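# Slide out the tray of the unbanded slide box

## Task

Push the inner tray of the slide box that has no band out of its sleeve so that a few centimetres of it stick out, and leave it like that (if less shows, more is better); by the end the banded slide box must still be upright with its tray fully closed, or the task fails.

## Robot and tools

Robot: two six-joint arms, left_arm and right_arm, each ending in a parallel two-finger gripper. They face each other across the table. Calibrated bases in the scene frame: left_arm at (-0.024, +0.454, +0.039) m, right_arm at (-0.025, -0.464, +0.039) m. The arm names do not match image sides.

Scene frame: origin roughly between the two bases, +z up, table surface at z = +0.020 m, left_arm on the +y side. Every reported hand position (metres), quaternion (wxyz) and velocity (m/s, rad/s) uses this frame. Reported hand poses can be off by a few centimetres, more at long reach.

Joint order, always the same: waist, shoulder, elbow, wrist pitch, wrist yaw, wrist roll. Ranges in rad: waist -3.054..3.054, shoulder 0..3.142, elbow 0..2.356, wrist pitch -1.571..1.571, wrist yaw -1.571..1.571, wrist roll -3.142..3.142. The true end may sit up to 0.028 rad either side.

Gripper: fingers point along its +x axis and close along its y axis. end_effector_position is the point between the fingers, 3-4 cm back from the tips; only the last 1.5 cm of each finger face is flat.

The row (shared by execute_actions and move): one flat list of 14 numbers, each in [-1, 1], covering both arms even if only one moves. Order: left_arm's six joints then its opening, then right_arm's six joints then its opening. The joint numbers are offsets, not poses: they count from the arm's Joint targets as they stand when the action or move begins, not from the previous row. Scale: 1.0 = 2.055 rad for waist, shoulder and elbow, 4.263 rad for the three wrist joints. Repeating an offset in a later action moves the joint further. The opening number is absolute: +1 fully open, -1 fully closed; empty fingers touch near -0.78. To keep a gripper as it is, resend its current command (0 is itself a command).

execute_actions(actions, cameras): actions is a list of actions; each action is a list of up to 15 rows, one per 1/30 s step; a shorter list holds its final row until 15 steps pass (0.5 s per action). An empty actions list just reports state. An action fails for both arms if it would push a joint more than 0.028 rad beyond its range; a badly formed action or a failing first action rejects the whole call. "joint sent to its limit" means a joint was clipped at its end. cameras: list of names (cam_high, cam_left_wrist, cam_right_wrist), null/omitted or ["all"] for all, [] for none.

move(target, speed, blend, opening_speed, blocking, cameras): target is one row or a list of up to 15 rows, laid out as above; every row's offsets count from the same starting Joint targets. All joints travel together along paths lasting at least 0.5 s and at most 10 s (longer ones stop short). speed: rad/s for the joint with the longest way to go, 0.01 to 7, default 0.5; one value or one per target. blend: rad, corner rounding for lists. opening_speed: how fast openings change, per second on the -1..+1 scale, at least 0.2. blocking=false returns after about 0.5 s while the move continues. The result adds a "move:" line: done, off_target (resting more than 0.03 rad from target), moving, held, or fault, plus limits=held if steps were withheld. Done does not mean no contact. Paths do not avoid objects or the other arm.

wait(seconds 0 to 10): the scene runs with the last commands held. stop: brakes a running move. zoom_image(camera, region=[x0, y0, x1, y1] pixels, top-left origin, at most 504x504) enlarges part of that camera's latest image. read_manual gives licence texts only. finished_scene ends the scene irreversibly; the result must hold with the robot's hands off.

Motion limits: per step each joint target stays within 0.368 rad (first three) or 0.763 rad (wrist) of its measured angle; targets that would move a gripper more than 70 mm from where it is are scaled back. Large offsets may need several actions; an unfinished motion may need recommanding.

Result lines: Joint positions and Joint velocities per arm (rad, rad/s, then finger gap in m, 0.080 fully open); "within noise" means at rest. Joint targets are what the next offsets count from. Tool commands shows current gripper commands. grip_measured is the measured opening on the command scale (up to about 2 mm bias); a firm grip needs a command about 0.08 below the reading at first contact. grip_effort_n is motor effort, negative closing, not pad force. Joint torques and External joint torques follow joint order (positive toward larger angles). Step readings list joint angles at some steps. Wrist depth gives a 7x7 grid per wrist camera in mm (70-1000, "-" = none). "blocked" names an arm stopped by an obstacle; "joint command not followed" means the clearance check altered targets. To release a push, command targets back past Joint positions.

Cameras: cam_high is fixed above the table near (-0.37, -0.03, 0.88) looking down; cam_left_wrist and cam_right_wrist ride on the hands. All are 672x504.

Avoid: fast impacts and strong shoving; contact torque reaching load limits (waist 17.4, shoulder 21.6, elbow 21.5, wrist pitch 5.67, wrist yaw 5.65, wrist roll 5.3 N m) stops the arm for 10 s; collisions or gripping between the two arms can end the scene; letting anything leave the table fails the task; do not flip or open the banded box; do not release parts while they move. Holding loads, long reach or pushing at unreachable poses heats motors (MOTOR HOT, then OVER-TEMPERATURE FAULT). Loose objects can occasionally be nudged by outside pushes.

Each tool is called after "Call:" by a JSON object that holds its "name" and its "arguments".

## Session

Call:
{"name": "execute_actions", "arguments": {"actions": []}}

Scene clock: 0.00 s.
left_arm: end_effector_position=(-0.3695, +0.2012, +0.3353) grip_measured=+1.000 grip_effort_n=n/a end_effector_quat_wxyz=(+0.184, +0.042, +0.175, +0.966) | right_arm: end_effector_position=(-0.0638, -0.2453, +0.3103) grip_measured=+1.000 grip_effort_n=n/a end_effector_quat_wxyz=(+0.742, -0.094, +0.520, +0.413)
Joint positions: left_arm=[-0.587 1.733 1.188 0.626 1.363 0.282 0.08] | right_arm=[0.391 1.098 1.357 -1.358 0.308 1.116 0.08]
Joint velocities: within noise
Joint torques (N m): no reading
External joint torques (N m): no reading
Motor temperatures (°C): left_arm=[26 28 27 31 31 27] | right_arm=[27 26 29 31 32 26]
Heat: left arm: hottest wrist pitch 31 °C (+0.0 °C/min); right arm: hottest wrist yaw 32 °C (+0.0 °C/min).
Wrist depth (mm): cam_left_wrist=[- - - - - - - / - - - - - - - / - - - - - - - / - - - - - - - / - - - - - - 96 / - - - - - - 78 / - - - - - - -] | cam_right_wrist=[350 451 415 388 363 342 321 / 341 322 403 370 358 338 318 / 465 327 395 378 356 306 308 / 471 432 397 374 353 308 309 / - 85 391 363 346 334 87 / - - 391 316 342 330 84 / - 407 386 364 341 324 -]
Joint targets: left_arm=[-0.587 1.730 1.191 0.627 1.363 0.282] | right_arm=[0.391 1.096 1.358 -1.358 0.308 1.116]
Tool commands: left_gripper/opening=+1.0 right_gripper/opening=+1.0

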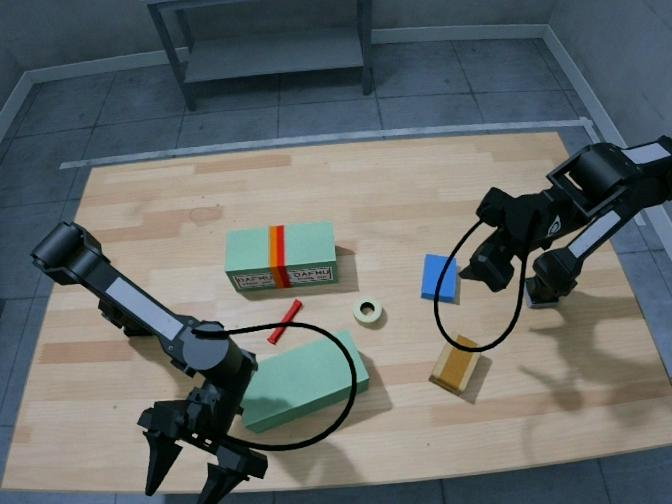

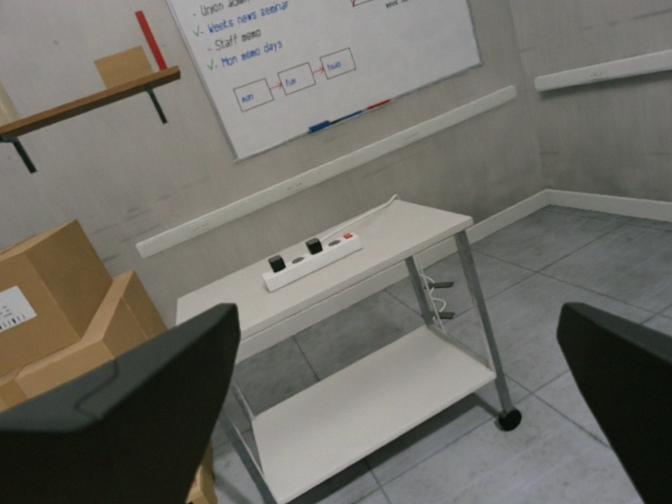

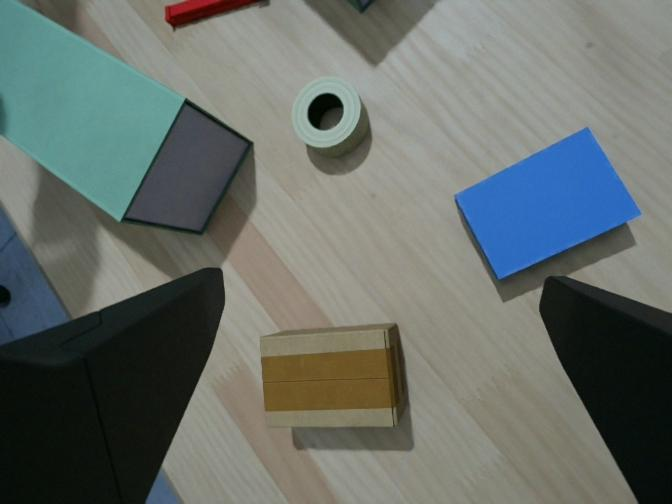

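Call:
{"name": "zoom_image", "arguments": {"camera": "cam_high", "region": [200, 200, 500, 450]}}

Call:
{"name": "zoom_image", "arguments": {"camera": "cam_right_wrist", "region": [0, 0, 300, 260]}}

Scaled by 1.680 from the camera's 672x504 image, which has a finer 960x720 frame.

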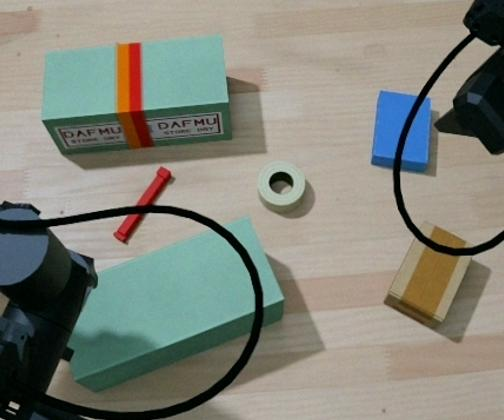

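Scaled by 1.680 from the camera's 672x504 image, which has a finer 960x720 frame.

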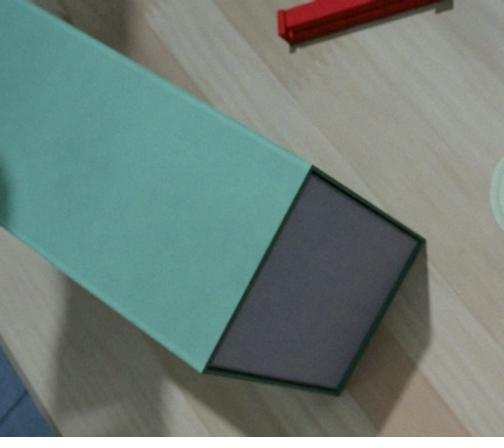

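Call:
{"name": "move", "arguments": {"target": [0.061,0.039,0.292,-0.470,-0.320,-0.066,-1,-0.0457,0.016,-0.4158,0.3425,-0.0722,-0.2618,-1], "speed": 1.0}}

Scene clock: 169.10 s.
left_arm: end_effector_position=(-0.1873, +0.1287, +0.2398) grip_measured=-0.761 grip_effort_n=-82.6 end_effector_quat_wxyz=(+0.401, +0.547, +0.337, -0.653) | right_arm: end_effector_position=(-0.1192, -0.1467, +0.1823) grip_measured=-0.775 grip_effort_n=-17.9 end_effector_quat_wxyz=(+0.580, -0.202, +0.152, +0.774)
Joint positions: left_arm=[-0.464 1.8 1.779 -1.375 0.002 0.004 0.001] | right_arm=[0.3 1.121 0.511 0.098 0.007 0.005 0]
Joint velocities: within noise
Joint torques (N m): left_arm=[0.2 -6.57 7.87 0.64 -0.14 -0.12] | right_arm=[-0.19 -3.01 6.42 2.08 -0.22 -0.16]
External joint torques (N m): left_arm=[0.21 0.79 2.17 0.01 -0.14 -0.12] | right_arm=[-0.2 0.34 -0.25 0.45 -0.22 -0.16]
Motor temperatures (°C): left_arm=[26 41 37 34 31 27] | right_arm=[27 27 37 35 32 26]
Heat: left arm: hottest shoulder 41 °C (+1.0 °C/min); right arm: hottest elbow 37 °C (+0.0 °C/min).
Wrist depth (mm): cam_left_wrist=[160 159 159 158 248 250 250 / 268 166 164 163 163 258 257 / 276 276 170 170 169 170 266 / 287 286 281 176 175 173 274 / 295 298 296 180 98 181 287 / 280 309 - - - 298 299 / - - - - - - -] | cam_right_wrist=[- - 441 242 249 438 434 / - 397 360 202 202 368 367 / - 320 310 210 210 316 309 / 283 280 282 258 266 280 278 / 255 250 255 - - 249 244 / - - - - - - - / - - - - - - -]
Joint targets: left_arm=[-0.462 1.810 1.791 -1.377 -0.001 0.000] | right_arm=[0.298 1.129 0.503 0.103 0.001 0.000]
move: done
camera_calibration:
cam_left_wrist: T_world_to_cam=[[-0.882096, 0.469578, -0.0374608, -0.20098], [0.453019, 0.867413, 0.205837, -0.0477566], [0.12915, 0.164597, -0.977869, 0.312326], [0, 0, 0, 1]] pos_world=[-0.195986, 0.0843924, 0.307715]
cam_right_wrist: T_world_to_cam=[[0.95716, 0.289275, 0.0128118, 0.162753], [0.240739, -0.770418, -0.590339, 0.0445057], [-0.1609, 0.568134, -0.807053, 0.290595], [0, 0, 0, 1]] pos_world=[-0.119738, -0.177889, 0.258714]

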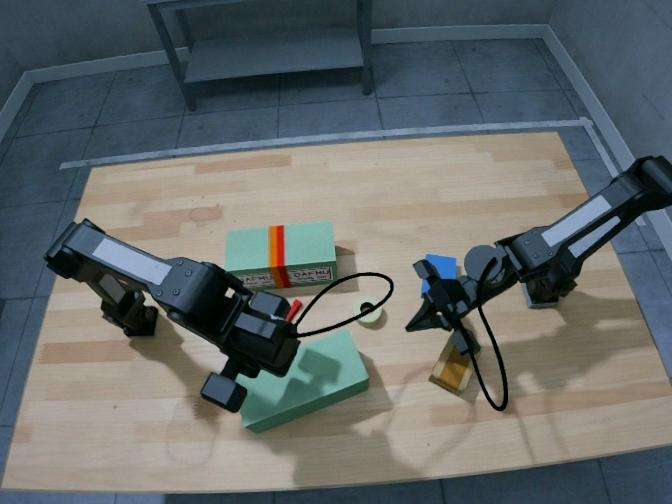

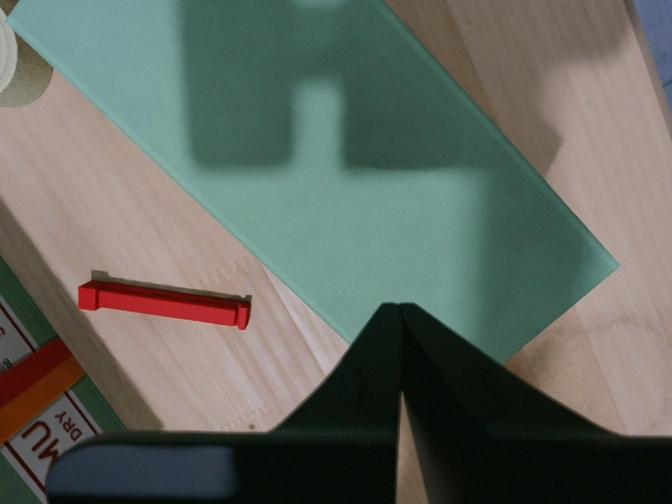

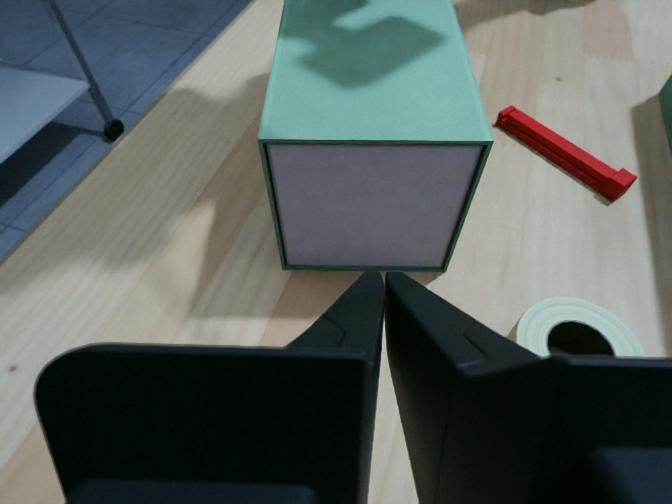

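Call:
{"name": "move", "arguments": {"target": [0,0,0,0,0,0,-1,0.0088,0.3309,-0.0073,0.1628,0,0,-1], "speed": 0.8}}

Scene clock: 188.10 s.
left_arm: end_effector_position=(-0.1874, +0.1287, +0.2400) grip_measured=-0.761 grip_effort_n=-82.6 end_effector_quat_wxyz=(+0.401, +0.547, +0.337, -0.653) | right_arm: end_effector_position=(-0.1426, -0.0872, +0.0790) grip_measured=-0.775 grip_effort_n=-17.9 end_effector_quat_wxyz=(+0.576, -0.194, +0.146, +0.780)
Joint positions: left_arm=[-0.464 1.8 1.78 -1.376 0.002 0.004 0.001] | right_arm=[0.312 1.786 0.496 0.8 0.005 0.007 0]
Joint velocities: within noise
Joint torques (N m): left_arm=[0.08 -6.69 7.93 0.66 -0.15 -0.13] | right_arm=[0.28 -4.25 3.86 1.51 -0.15 -0.23]
External joint torques (N m): left_arm=[0.14 0.68 2.28 0.06 -0.16 -0.13] | right_arm=[0.25 1.77 -0.51 -0.14 -0.14 -0.23]
Motor temperatures (°C): left_arm=[26 41 35 33 31 27] | right_arm=[27 27 36 39 32 26]
Heat: left arm: hottest shoulder 41 °C (+1.0 °C/min); right arm: hottest wrist pitch 39 °C (+4.1 °C/min).
Wrist depth (mm): cam_left_wrist=[160 159 159 158 250 249 250 / 268 166 165 164 163 258 257 / 277 275 171 170 169 170 267 / 287 285 282 177 175 174 274 / 297 298 296 181 98 182 289 / 282 308 - - - 297 299 / - - - - - - -] | cam_right_wrist=[- 252 94 - - - - / 215 215 108 110 103 105 108 / 184 184 132 131 - 128 175 / 160 159 155 147 151 150 157 / 146 145 144 - - 140 140 / - - - - - - - / - - - - - - -]
Joint targets: left_arm=[-0.462 1.810 1.791 -1.377 -0.001 0.000] | right_arm=[0.316 1.810 0.488 0.796 0.001 0.000]
move: done
camera_calibration:
cam_left_wrist: T_world_to_cam=[[-0.882242, 0.469309, -0.0373938, -0.200999], [0.452822, 0.867615, 0.205419, -0.0477252], [0.128848, 0.164296, -0.97796, 0.312515], [0, 0, 0, 1]] pos_world=[-0.195986, 0.0843929, 0.307915]
cam_right_wrist: T_world_to_cam=[[0.953444, 0.301422, 0.00941017, 0.169923], [0.24482, -0.755429, -0.607774, 0.0382555], [-0.176088, 0.581783, -0.794054, 0.167716], [0, 0, 0, 1]] pos_world=[-0.141845, -0.119894, 0.154827]

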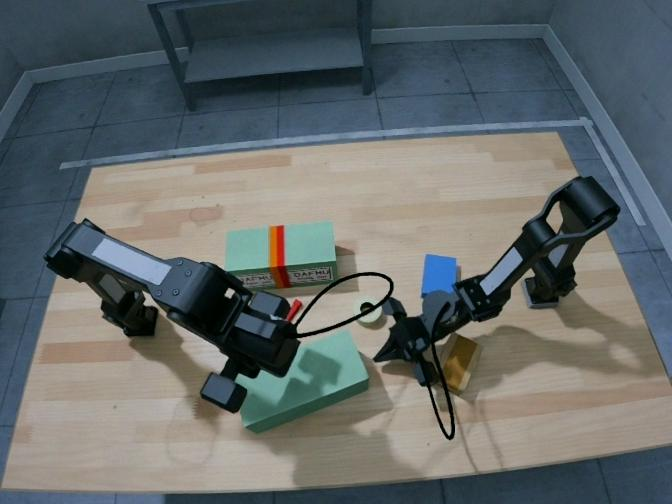

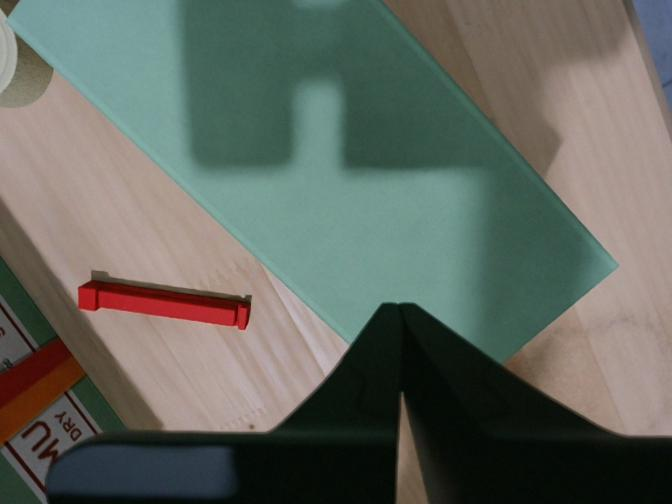

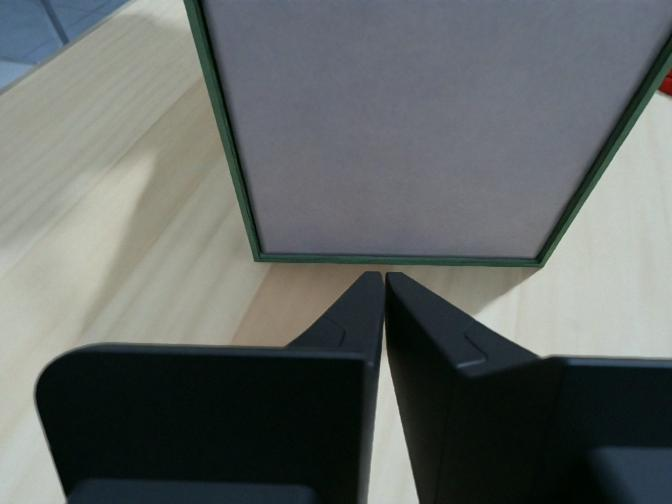

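Call:
{"name": "move", "arguments": {"target": [0,0,0,0,0,0,-1,-0.0039,0.0671,0.1017,-0.0162,0,0,-1], "speed": 0.15}}

Scene clock: 201.80 s.
left_arm: end_effector_position=(-0.1874, +0.1287, +0.2400) grip_measured=-0.761 grip_effort_n=-82.6 end_effector_quat_wxyz=(+0.401, +0.547, +0.337, -0.653) | right_arm: end_effector_position=(-0.1551, -0.0451, +0.0702) grip_measured=-0.775 grip_effort_n=-17.4 end_effector_quat_wxyz=(+0.575, -0.204, +0.152, +0.778)
Joint positions: left_arm=[-0.464 1.8 1.78 -1.376 0.002 0.004 0.001] | right_arm=[0.311 1.928 0.686 0.729 0.005 0.005 0]
Joint velocities: within noise
Joint torques (N m): left_arm=[0.12 -6.64 7.87 0.64 -0.15 -0.08] | right_arm=[-0.27 -5.92 6.45 1.68 -0.15 -0.14]
External joint torques (N m): left_arm=[0.11 0.75 2.16 0.01 -0.14 -0.08] | right_arm=[-0.29 1.3 1.94 0.06 -0.15 -0.14]
Motor temperatures (°C): left_arm=[26 41 35 33 31 27] | right_arm=[27 28 35 37 32 26]
Heat: left arm: hottest shoulder 41 °C (+0.0 °C/min); right arm: hottest wrist pitch 37 °C (+2.0 °C/min).
Wrist depth (mm): cam_left_wrist=[160 160 159 158 249 249 250 / 268 166 164 164 163 258 257 / 277 276 170 170 169 171 267 / 288 286 282 176 175 174 274 / 296 298 296 181 98 181 287 / 281 309 - - - 299 299 / - - - - - - -] | cam_right_wrist=[- - - - - - - / - - 72 - 73 - - / 166 - - 85 78 - - / 142 142 103 98 99 102 94 / 130 130 126 - - 121 123 / - - - - - - - / - - - - - - -]
Joint targets: left_arm=[-0.462 1.810 1.791 -1.377 -0.001 0.000] | right_arm=[0.308 1.947 0.697 0.727 0.000 0.000]
move: done
camera_calibration:
cam_left_wrist: T_world_to_cam=[[-0.882242, 0.469309, -0.0373938, -0.200999], [0.452822, 0.867615, 0.205419, -0.0477252], [0.128848, 0.164296, -0.97796, 0.312515], [0, 0, 0, 1]] pos_world=[-0.195986, 0.0843929, 0.307915]
cam_right_wrist: T_world_to_cam=[[0.953419, 0.301425, 0.0116451, 0.169147], [0.250115, -0.768363, -0.589119, 0.0667771], [-0.168628, 0.56459, -0.807962, 0.135331], [0, 0, 0, 1]] pos_world=[-0.15515, -0.0760824, 0.146712]

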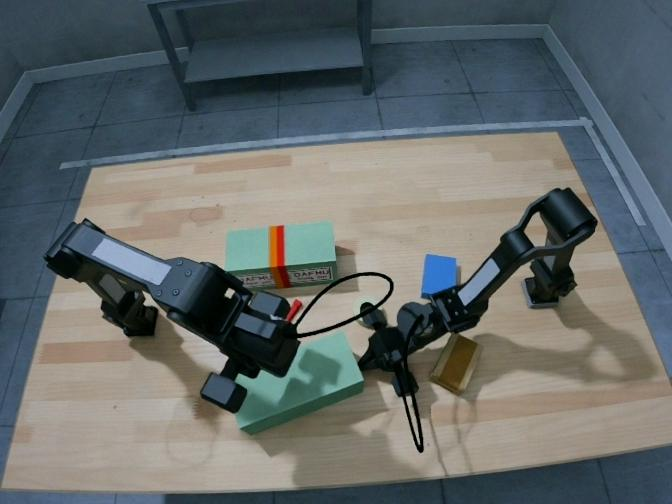

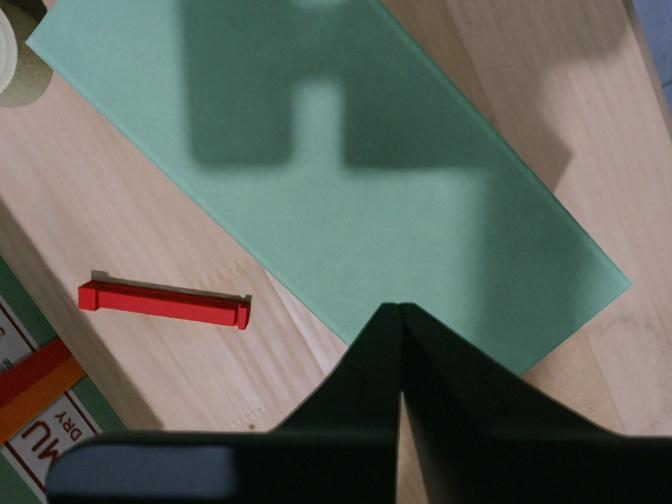

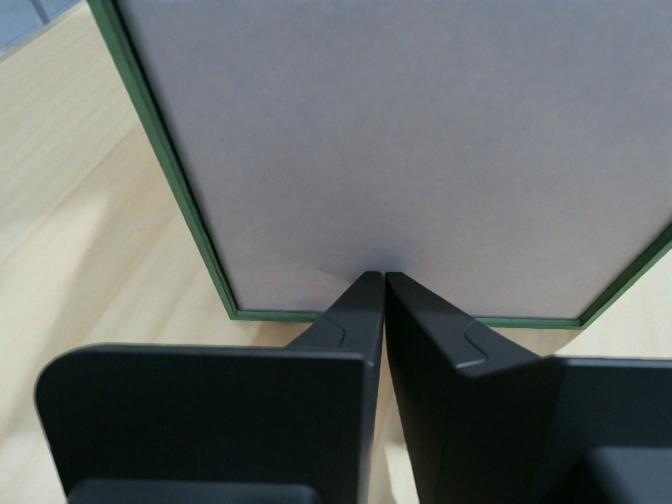

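Call:
{"name": "move", "arguments": {"target": [[0,-0.0093,-0.1577,0.0715,0,0,-1,0,0,0,0,0,0,-1],[0,-0.0013,-0.2064,0.0989,0,0,-1,0,0,0,0,0,0,-1]], "speed": [0.5,0.1]}}

Scene clock: 225.90 s.
left_arm: end_effector_position=(-0.1889, +0.1255, +0.1620) grip_measured=-0.761 grip_effort_n=-82.6 end_effector_quat_wxyz=(+0.411, +0.528, +0.325, -0.668) | right_arm: end_effector_position=(-0.1551, -0.0450, +0.0701) grip_measured=-0.775 grip_effort_n=-17.4 end_effector_quat_wxyz=(+0.575, -0.204, +0.152, +0.778)
Joint positions: left_arm=[-0.464 1.749 1.397 -0.986 0.002 0.004 0.001] | right_arm=[0.311 1.929 0.687 0.729 0.005 0.005 0]
Joint velocities: within noise
Joint torques (N m): left_arm=[0.14 -0.91 2.82 2.79 -0.14 -0.09] | right_arm=[-0.26 -6.02 6.34 1.68 -0.15 -0.16]
External joint torques (N m): left_arm=[0.17 6.31 -3.1 2.08 -0.15 -0.09] | right_arm=[-0.31 1.29 1.73 0.03 -0.15 -0.16]
Motor temperatures (°C): left_arm=[26 41 35 33 30 27] | right_arm=[27 30 35 38 32 26]
Heat: left arm: hottest shoulder 41 °C (+0.0 °C/min); right arm: hottest wrist pitch 38 °C (+3.0 °C/min).
Wrist depth (mm): cam_left_wrist=[- 98 98 97 97 190 190 / - 101 100 100 98 98 195 / - 104 103 102 102 101 199 / 215 106 105 105 104 103 103 / 219 219 109 107 91 106 105 / 226 220 - - - - 108 / - - - - - - -] | cam_right_wrist=[- - - - - - - / - - 72 - 73 - - / 167 - - 85 79 - - / 142 142 103 97 99 103 94 / 130 129 126 - - 121 123 / - - - - - - - / - - - - - - -]
Joint targets: left_arm=[-0.462 1.808 1.367 -0.955 -0.002 0.001] | right_arm=[0.308 1.948 0.697 0.727 0.000 0.000]
move: off_target (left_arm); left_arm: the shoulder is farthest, 0.059 rad from its target
camera_calibration:
cam_left_wrist: T_world_to_cam=[[-0.883266, 0.467239, -0.039111, -0.203415], [0.457202, 0.876773, 0.149115, -0.0193993], [0.103964, 0.113827, -0.988046, 0.240313], [0, 0, 0, 1]] pos_world=[-0.195784, 0.084698, 0.232377]
cam_right_wrist: T_world_to_cam=[[0.95341, 0.301453, 0.0116701, 0.169145], [0.250214, -0.768561, -0.588818, 0.0666745], [-0.168532, 0.564305, -0.808181, 0.135275], [0, 0, 0, 1]] pos_world=[-0.15515, -0.0760823, 0.146612]

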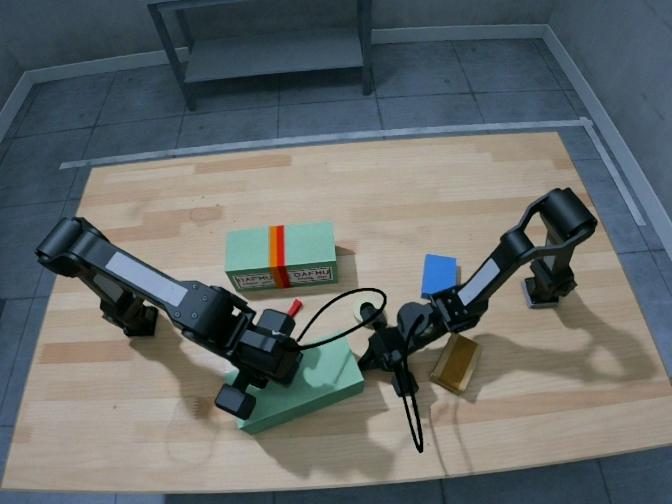

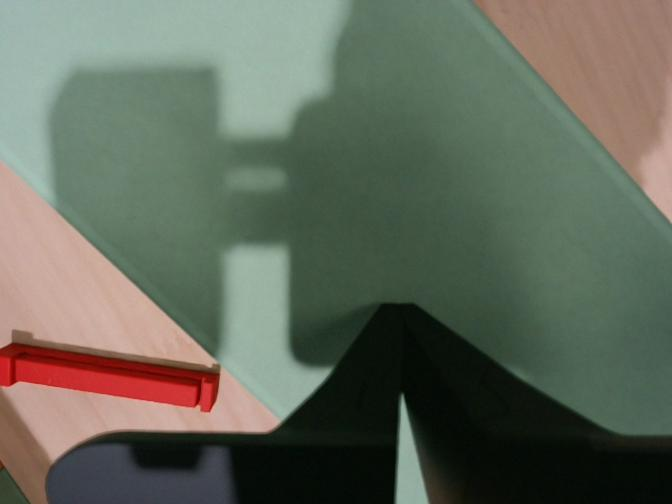

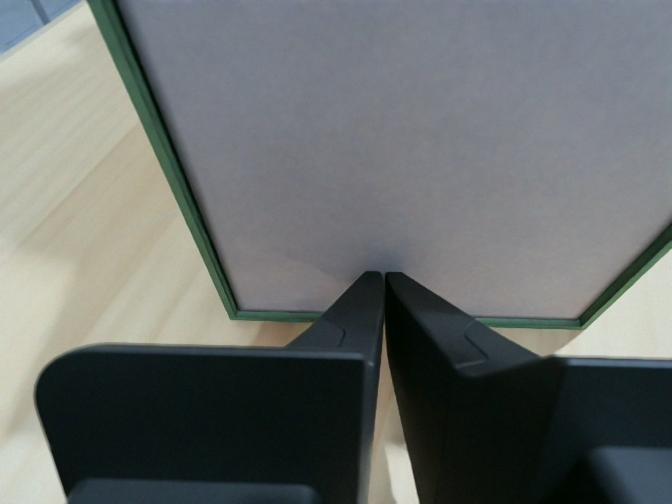

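Call:
{"name": "move", "arguments": {"target": [[0,0.0243,0,0,0,0,-1,0,0,0,0,0,0,-1],[0,0.0243,0,0,0,0,-1,0,0.018,0.032,-0.0067,0,0,-1]], "speed": 0.1}}

Scene clock: 243.80 s.
left_arm: end_effector_position=(-0.1893, +0.1246, +0.1564) grip_measured=-0.761 grip_effort_n=-82.6 end_effector_quat_wxyz=(+0.409, +0.533, +0.328, -0.664) | right_arm: end_effector_position=(-0.1591, -0.0322, +0.0707) grip_measured=-0.775 grip_effort_n=-17.4 end_effector_quat_wxyz=(+0.575, -0.204, +0.152, +0.778)
Joint positions: left_arm=[-0.464 1.766 1.398 -0.985 0.002 0.004 0.001] | right_arm=[0.311 1.96 0.746 0.699 0.005 0.004 0]
Joint velocities: within noise
Joint torques (N m): left_arm=[0.18 2.58 2.6 2.7 -0.14 -0.1] | right_arm=[-0.26 -5.74 7.25 1.72 -0.16 -0.16]
External joint torques (N m): left_arm=[0.15 9.96 -3.31 2.01 -0.13 -0.1] | right_arm=[-0.34 1.94 2.49 0.07 -0.15 -0.16]
Motor temperatures (°C): left_arm=[26 36 34 45 30 27] | right_arm=[27 31 35 38 32 26]
Heat: left arm: hottest wrist pitch 45 °C (+12.0 °C/min); right arm: hottest wrist pitch 38 °C (+0.0 °C/min). Heating fast: the left arm's wrist pitch motor: a push or a pull is the cause, and it goes on while you think. Ease it with your next call, before anything else.
Wrist depth (mm): cam_left_wrist=[- 98 98 97 97 191 190 / - 101 100 100 98 - 195 / - 104 103 102 102 101 199 / 215 106 105 105 104 103 103 / 219 218 108 107 91 106 106 / 226 221 - - - - 108 / - - - - - - -] | cam_right_wrist=[- - - - - - - / - - - - 72 - - / - - - 85 78 - - / 142 136 102 97 99 102 96 / 129 127 116 - - 120 120 / - - - - - - - / - - - - - - -]
Joint targets: left_arm=[-0.462 1.858 1.367 -0.955 -0.001 0.001] | right_arm=[0.308 1.984 0.763 0.699 0.000 0.000]
move: off_target (left_arm); left_arm: the shoulder is farthest, 0.092 rad from its target
camera_calibration:
cam_left_wrist: T_world_to_cam=[[-0.883014, 0.467743, -0.0387746, -0.203679], [0.456188, 0.874748, 0.163427, -0.0197538], [0.11036, 0.126619, -0.985793, 0.234183], [0, 0, 0, 1]] pos_world=[-0.196684, 0.082897, 0.226187]
cam_right_wrist: T_world_to_cam=[[0.953348, 0.301634, 0.0119878, 0.169114], [0.250801, -0.769334, -0.587558, 0.0778274], [-0.168005, 0.563154, -0.809093, 0.127933], [0, 0, 0, 1]] pos_world=[-0.15925, -0.0631815, 0.147211]

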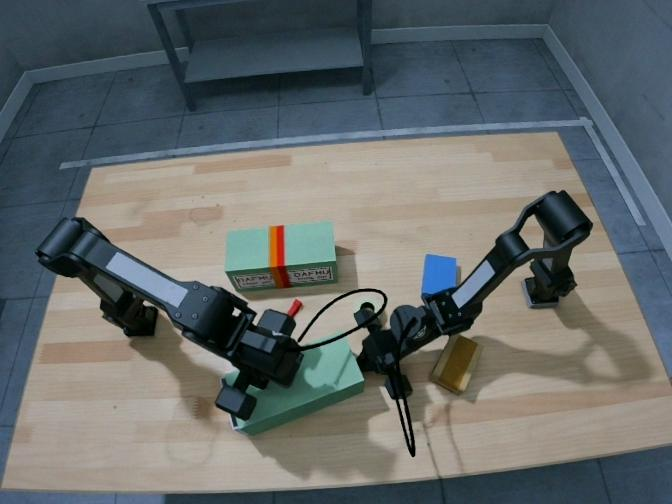

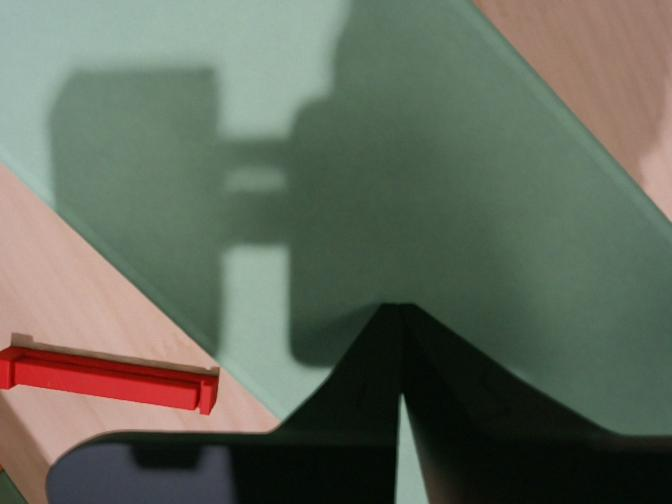

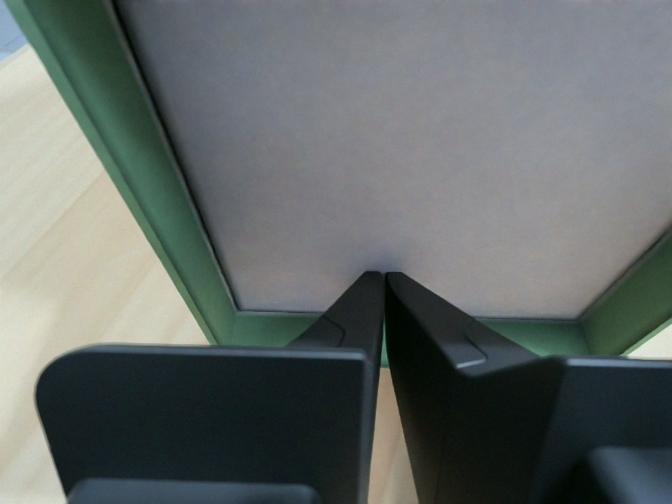

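Call:
{"name": "move", "arguments": {"target": [[0,0,0,0,0,0,-1,0,0.0334,0.0584,-0.0124,0,0,-1],[0,-0.03,0.05,-0.025,0,0,-1,0,0.0334,0.0584,-0.0124,0,0,-1]], "speed": [0.12,0.3]}}

Call:
{"name": "zoom_image", "arguments": {"camera": "cam_high", "region": [180, 280, 420, 460]}}

Scene clock: 260.97 s.
left_arm: end_effector_position=(-0.1895, +0.1243, +0.1681) grip_measured=-0.761 grip_effort_n=-82.6 end_effector_quat_wxyz=(+0.405, +0.540, +0.333, -0.659) | right_arm: end_effector_position=(-0.1677, -0.0049, +0.0722) grip_measured=-0.775 grip_effort_n=-17.4 end_effector_quat_wxyz=(+0.575, -0.203, +0.151, +0.778)
Joint positions: left_arm=[-0.464 1.779 1.464 -1.059 0.002 0.004 0.001] | right_arm=[0.311 2.03 0.872 0.647 0.005 0.004 0]
Joint velocities: within noise
Joint torques (N m): left_arm=[0.16 -5.94 7.24 0.58 -0.14 -0.09] | right_arm=[-0.28 -6.69 6.81 1.73 -0.15 -0.15]
External joint torques (N m): left_arm=[0.21 1.47 1.36 -0.08 -0.14 -0.09] | right_arm=[-0.27 1.68 1.87 0.1 -0.15 -0.15]
Motor temperatures (°C): left_arm=[26 35 32 51 30 27] | right_arm=[27 31 37 39 32 26]
Heat: left arm: hottest wrist pitch 51 °C (+18.0 °C/min); right arm: hottest wrist pitch 39 °C (+2.0 °C/min). Fold the left arm in close to its base, or ease its load, before you think long.
Wrist depth (mm): cam_left_wrist=[- 96 95 94 93 185 186 / - 99 97 98 96 - 192 / - 103 102 101 100 99 196 / 216 105 105 104 103 103 102 / 220 219 109 107 92 106 106 / 231 229 - - - - 110 / - - - - - - -] | cam_right_wrist=[- - - - - - - / - - - - - - - / - - - 85 79 - - / - - 102 97 99 102 96 / - - 116 - - 120 - / - - - - - - - / - - - - - - -]
Joint targets: left_arm=[-0.462 1.796 1.470 -1.062 -0.001 0.001] | right_arm=[0.308 2.053 0.883 0.646 0.000 0.000]
MOTOR HOT: the wrist pitch of the left arm reports 51 °C; the controller stops that arm at 95 °C. To cool a motor, set the load down, stop pushing, or move to a pose that needs little force.
move: done
camera_calibration:
cam_left_wrist: T_world_to_cam=[[-0.882679, 0.468414, -0.0382897, -0.203364], [0.454542, 0.871561, 0.183773, -0.0247484], [0.119454, 0.144808, -0.982223, 0.244689], [0, 0, 0, 1]] pos_world=[-0.197485, 0.0813953, 0.237101]
cam_right_wrist: T_world_to_cam=[[0.953366, 0.301577, 0.0119973, 0.168931], [0.250108, -0.767162, -0.590685, 0.102033], [-0.168933, 0.56614, -0.806813, 0.11201], [0, 0, 0, 1]] pos_world=[-0.16765, -0.0360834, 0.148614]

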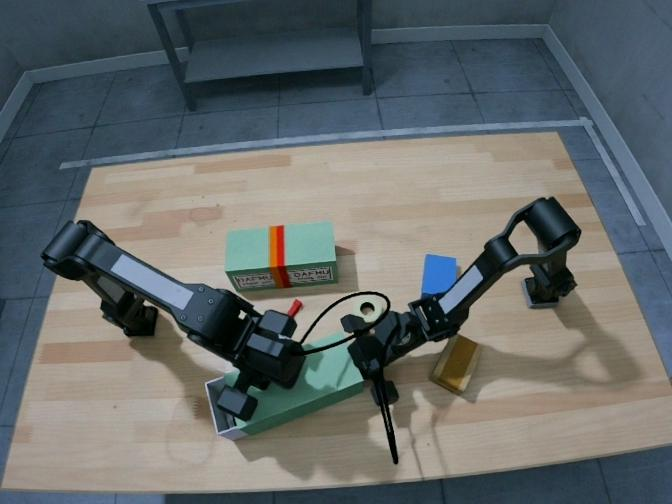

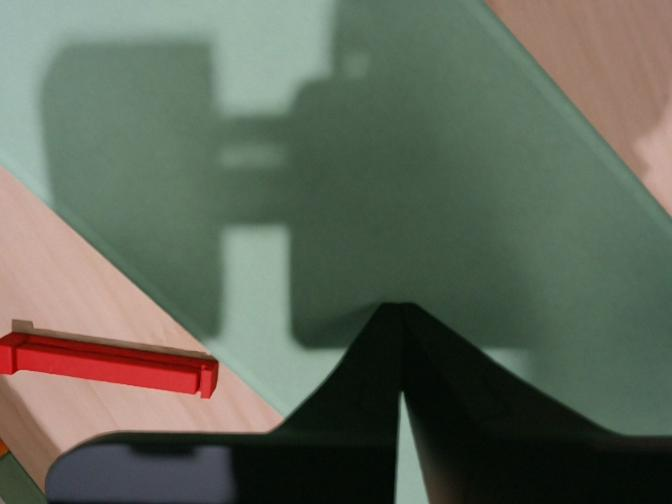

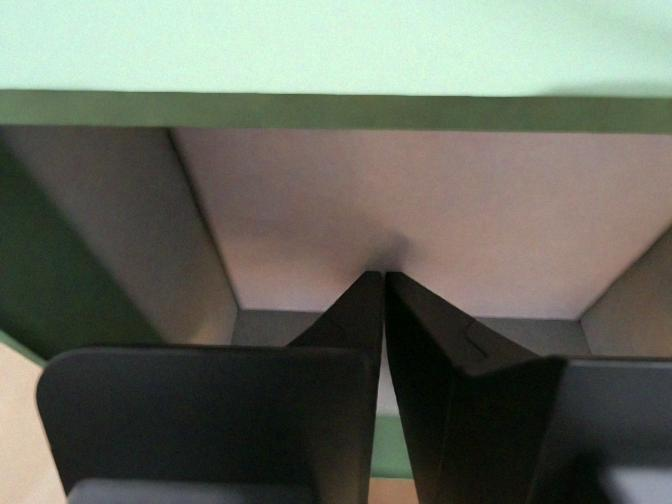

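Scaled by 2.100 from the camera's 672x504 image, which has a finer 960x720 frame.

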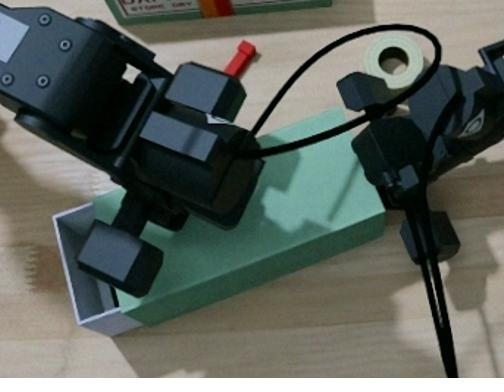

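Call:
{"name": "move", "arguments": {"target": [[0,0.0302,-0.0501,0.0216,0,0,-1,0,0,0,0,0,0,-1],[0,0.0302,-0.0501,0.0216,0,0,-1,0,0.0598,-0.0101,0.0745,0,0,-1],[0,-0.03,0.1,-0.05,0,0,-1,0,0.0598,-0.0101,0.0745,0,0,-1]], "speed": [0.12,0.15,0.3]}}

Call:
{"name": "zoom_image", "arguments": {"camera": "cam_high", "region": [180, 280, 420, 460]}}

Scene clock: 294.37 s.
left_arm: end_effector_position=(-0.1862, +0.1306, +0.2299) grip_measured=-0.761 grip_effort_n=-82.6 end_effector_quat_wxyz=(+0.409, +0.533, +0.329, -0.664) | right_arm: end_effector_position=(-0.1720, +0.0088, +0.0680) grip_measured=-0.775 grip_effort_n=-17.4 end_effector_quat_wxyz=(+0.585, -0.137, +0.103, +0.792)
Joint positions: left_arm=[-0.463 1.745 1.665 -1.273 0.002 0.004 0.001] | right_arm=[0.311 2.16 0.857 0.958 0.005 0.004 0]
Joint velocities: within noise
Joint torques (N m): left_arm=[0.08 -8.53 7.91 0.69 -0.13 -0.09] | right_arm=[-0.26 -7.75 5.41 2.34 -0.15 -0.16]
External joint torques (N m): left_arm=[0.11 -1.41 2.08 0 -0.12 -0.09] | right_arm=[-0.23 0.94 0.99 0.61 -0.16 -0.16]
Motor temperatures (°C): left_arm=[26 35 34 42 30 27] | right_arm=[27 33 36 38 32 26]
Heat: left arm: hottest wrist pitch 42 °C (+2.0 °C/min); right arm: hottest wrist pitch 38 °C (+0.0 °C/min).
Wrist depth (mm): cam_left_wrist=[155 154 154 152 246 245 246 / 262 159 158 157 157 252 251 / 268 268 163 162 161 161 258 / 278 276 168 167 166 165 263 / 285 282 281 170 169 170 188 / 286 293 - - - - 207 / - - - - - - -] | cam_right_wrist=[- - - - - - - / - - 81 80 77 - - / - - 89 89 90 89 88 / - - 104 107 99 103 96 / - - 115 - - 116 - / - - - - - - - / - - - - - - -]
Joint targets: left_arm=[-0.462 1.734 1.675 -1.275 -0.001 0.001] | right_arm=[0.308 2.176 0.862 0.964 0.000 0.000]
MOTOR HOT: cleared for the motors of the left arm.
move: done
camera_calibration:
cam_left_wrist: T_world_to_cam=[[-0.883177, 0.46743, -0.0388321, -0.200797], [0.455872, 0.874915, 0.163413, -0.0385465], [0.110359, 0.12662, -0.985793, 0.305526], [0, 0, 0, 1]] pos_world=[-0.193484, 0.0888976, 0.299687]
cam_right_wrist: T_world_to_cam=[[0.953974, 0.299633, 0.0123637, 0.169072], [0.217592, -0.663221, -0.716095, 0.113155], [-0.206366, 0.685826, -0.697894, 0.085242], [0, 0, 0, 1]] pos_world=[-0.168321, -0.0340743, 0.138429]

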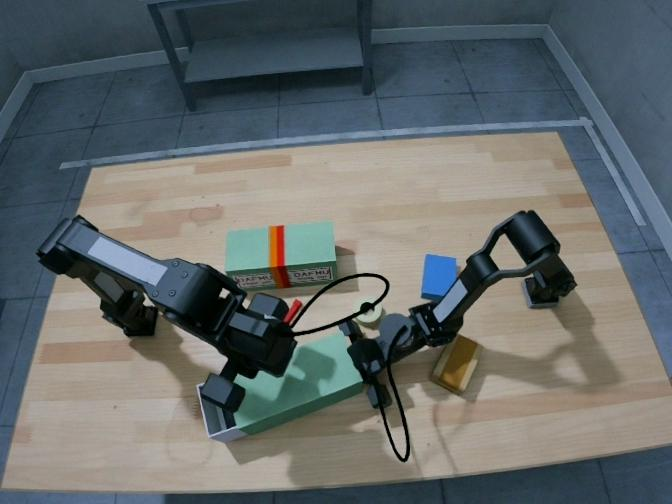

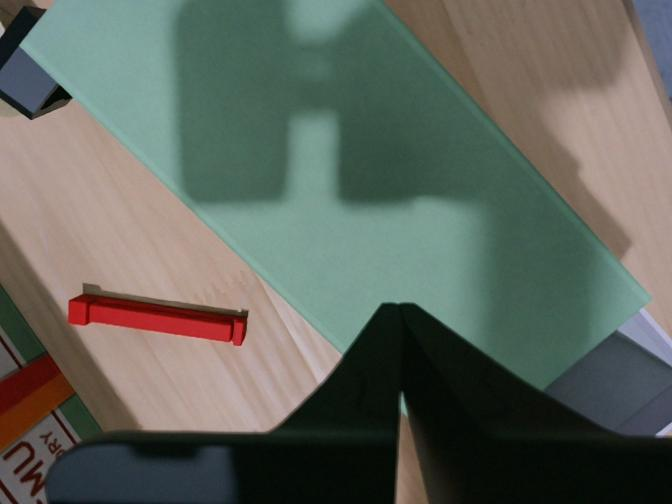

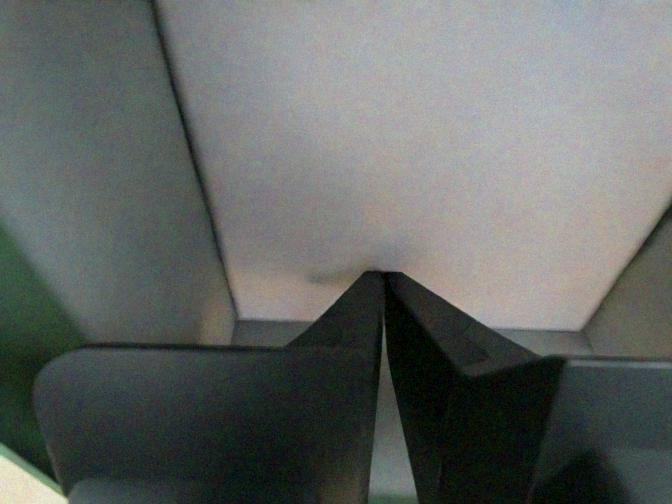

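Scaled by 2.100 from the camera's 672x504 image, which has a finer 960x720 frame.

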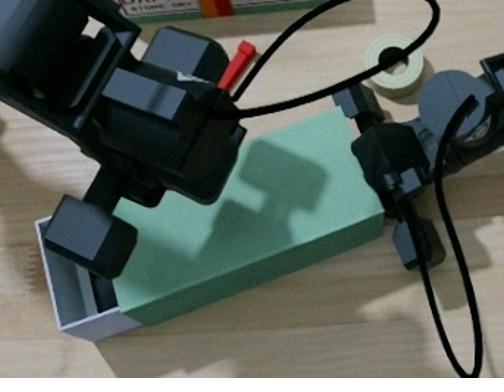

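Call:
{"name": "move", "arguments": {"target": [[0,0,0,0,0,0,-1,0,-0.1782,-0.1820,-0.0817,0,0,-1]], "speed": 0.5}}

Call:
{"name": "zoom_image", "arguments": {"camera": "cam_high", "region": [180, 200, 480, 460]}}

Scene clock: 301.87 s.
left_arm: end_effector_position=(-0.1862, +0.1307, +0.2299) grip_measured=-0.761 grip_effort_n=-82.6 end_effector_quat_wxyz=(+0.409, +0.533, +0.329, -0.664) | right_arm: end_effector_position=(-0.1377, -0.0994, +0.0511) grip_measured=-0.775 grip_effort_n=-17.4 end_effector_quat_wxyz=(+0.564, -0.254, +0.188, +0.763)
Joint positions: left_arm=[-0.463 1.745 1.665 -1.274 0.002 0.004 0.001] | right_arm=[0.31 1.798 0.516 0.639 0.005 0.003 0]
Joint velocities: within noise
Joint torques (N m): left_arm=[0.13 -8.72 7.8 0.7 -0.12 -0.09] | right_arm=[-0.14 -5.53 1.32 -0.09 -0.15 -0.11]
External joint torques (N m): left_arm=[0.07 -1.58 1.93 0 -0.12 -0.09] | right_arm=[-0.19 0.53 -3 -1.64 -0.15 -0.12]
Motor temperatures (°C): left_arm=[26 37 36 40 30 27] | right_arm=[27 34 36 38 32 26]
Heat: left arm: hottest wrist pitch 40 °C (-4.0 °C/min); right arm: hottest wrist pitch 38 °C (+0.0 °C/min).
Wrist depth (mm): cam_left_wrist=[155 154 153 152 244 245 245 / 260 159 158 157 156 252 251 / 269 267 163 162 160 161 258 / 275 274 168 166 166 164 262 / 285 281 281 170 168 170 173 / 285 294 - - - - 206 / - - - - - - -] | cam_right_wrist=[167 165 154 162 162 153 156 / 147 147 144 143 143 140 145 / 132 132 131 131 131 130 130 / 119 120 119 119 119 119 116 / - 111 111 - - 108 108 / - - - - - - - / - - - - - - -]
Joint targets: left_arm=[-0.462 1.734 1.675 -1.275 -0.001 0.001] | right_arm=[0.307 1.810 0.488 0.615 0.000 0.000]
move: done
camera_calibration:
cam_left_wrist: T_world_to_cam=[[-0.88319, 0.467406, -0.03883, -0.200844], [0.455798, 0.87487, 0.163863, -0.0387791], [0.110562, 0.127023, -0.985719, 0.305494], [0, 0, 0, 1]] pos_world=[-0.193484, 0.0889976, 0.299687]
cam_right_wrist: T_world_to_cam=[[0.953016, 0.302664, 0.0124483, 0.169095], [0.271323, -0.834614, -0.479378, 0.0000596343], [-0.134701, 0.460232, -0.87752, 0.151437], [0, 0, 0, 1]] pos_world=[-0.140768, -0.120825, 0.130812]

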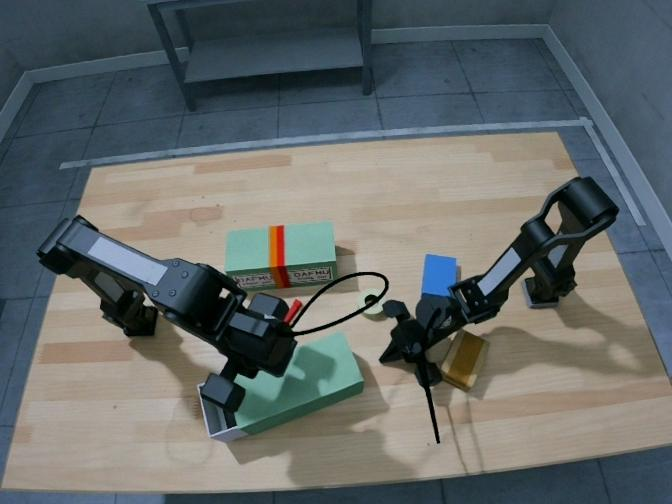

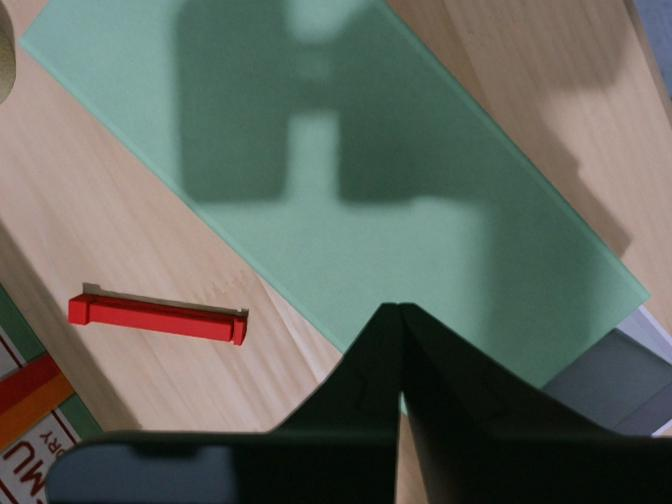

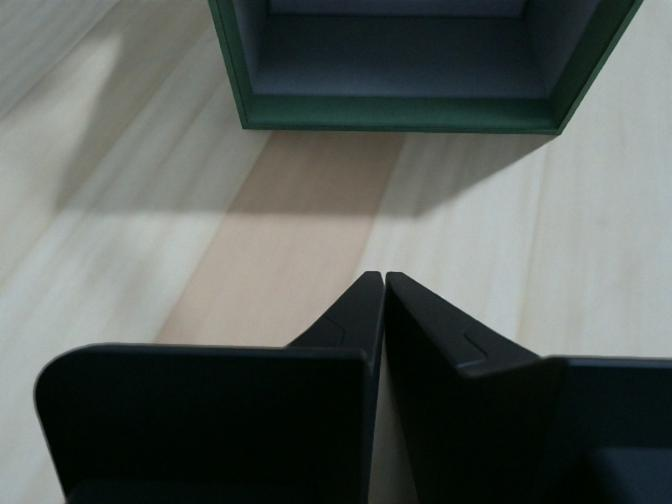

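Scaled by 1.680 from the camera's 672x504 image, which has a finer 960x720 frame.

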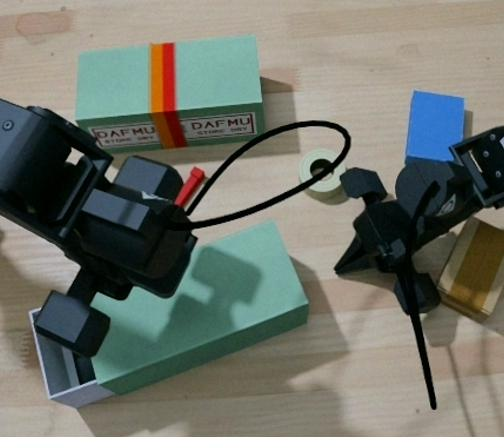

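Call:
{"name": "finished_scene", "arguments": {}}

The scene is finished: the task was done.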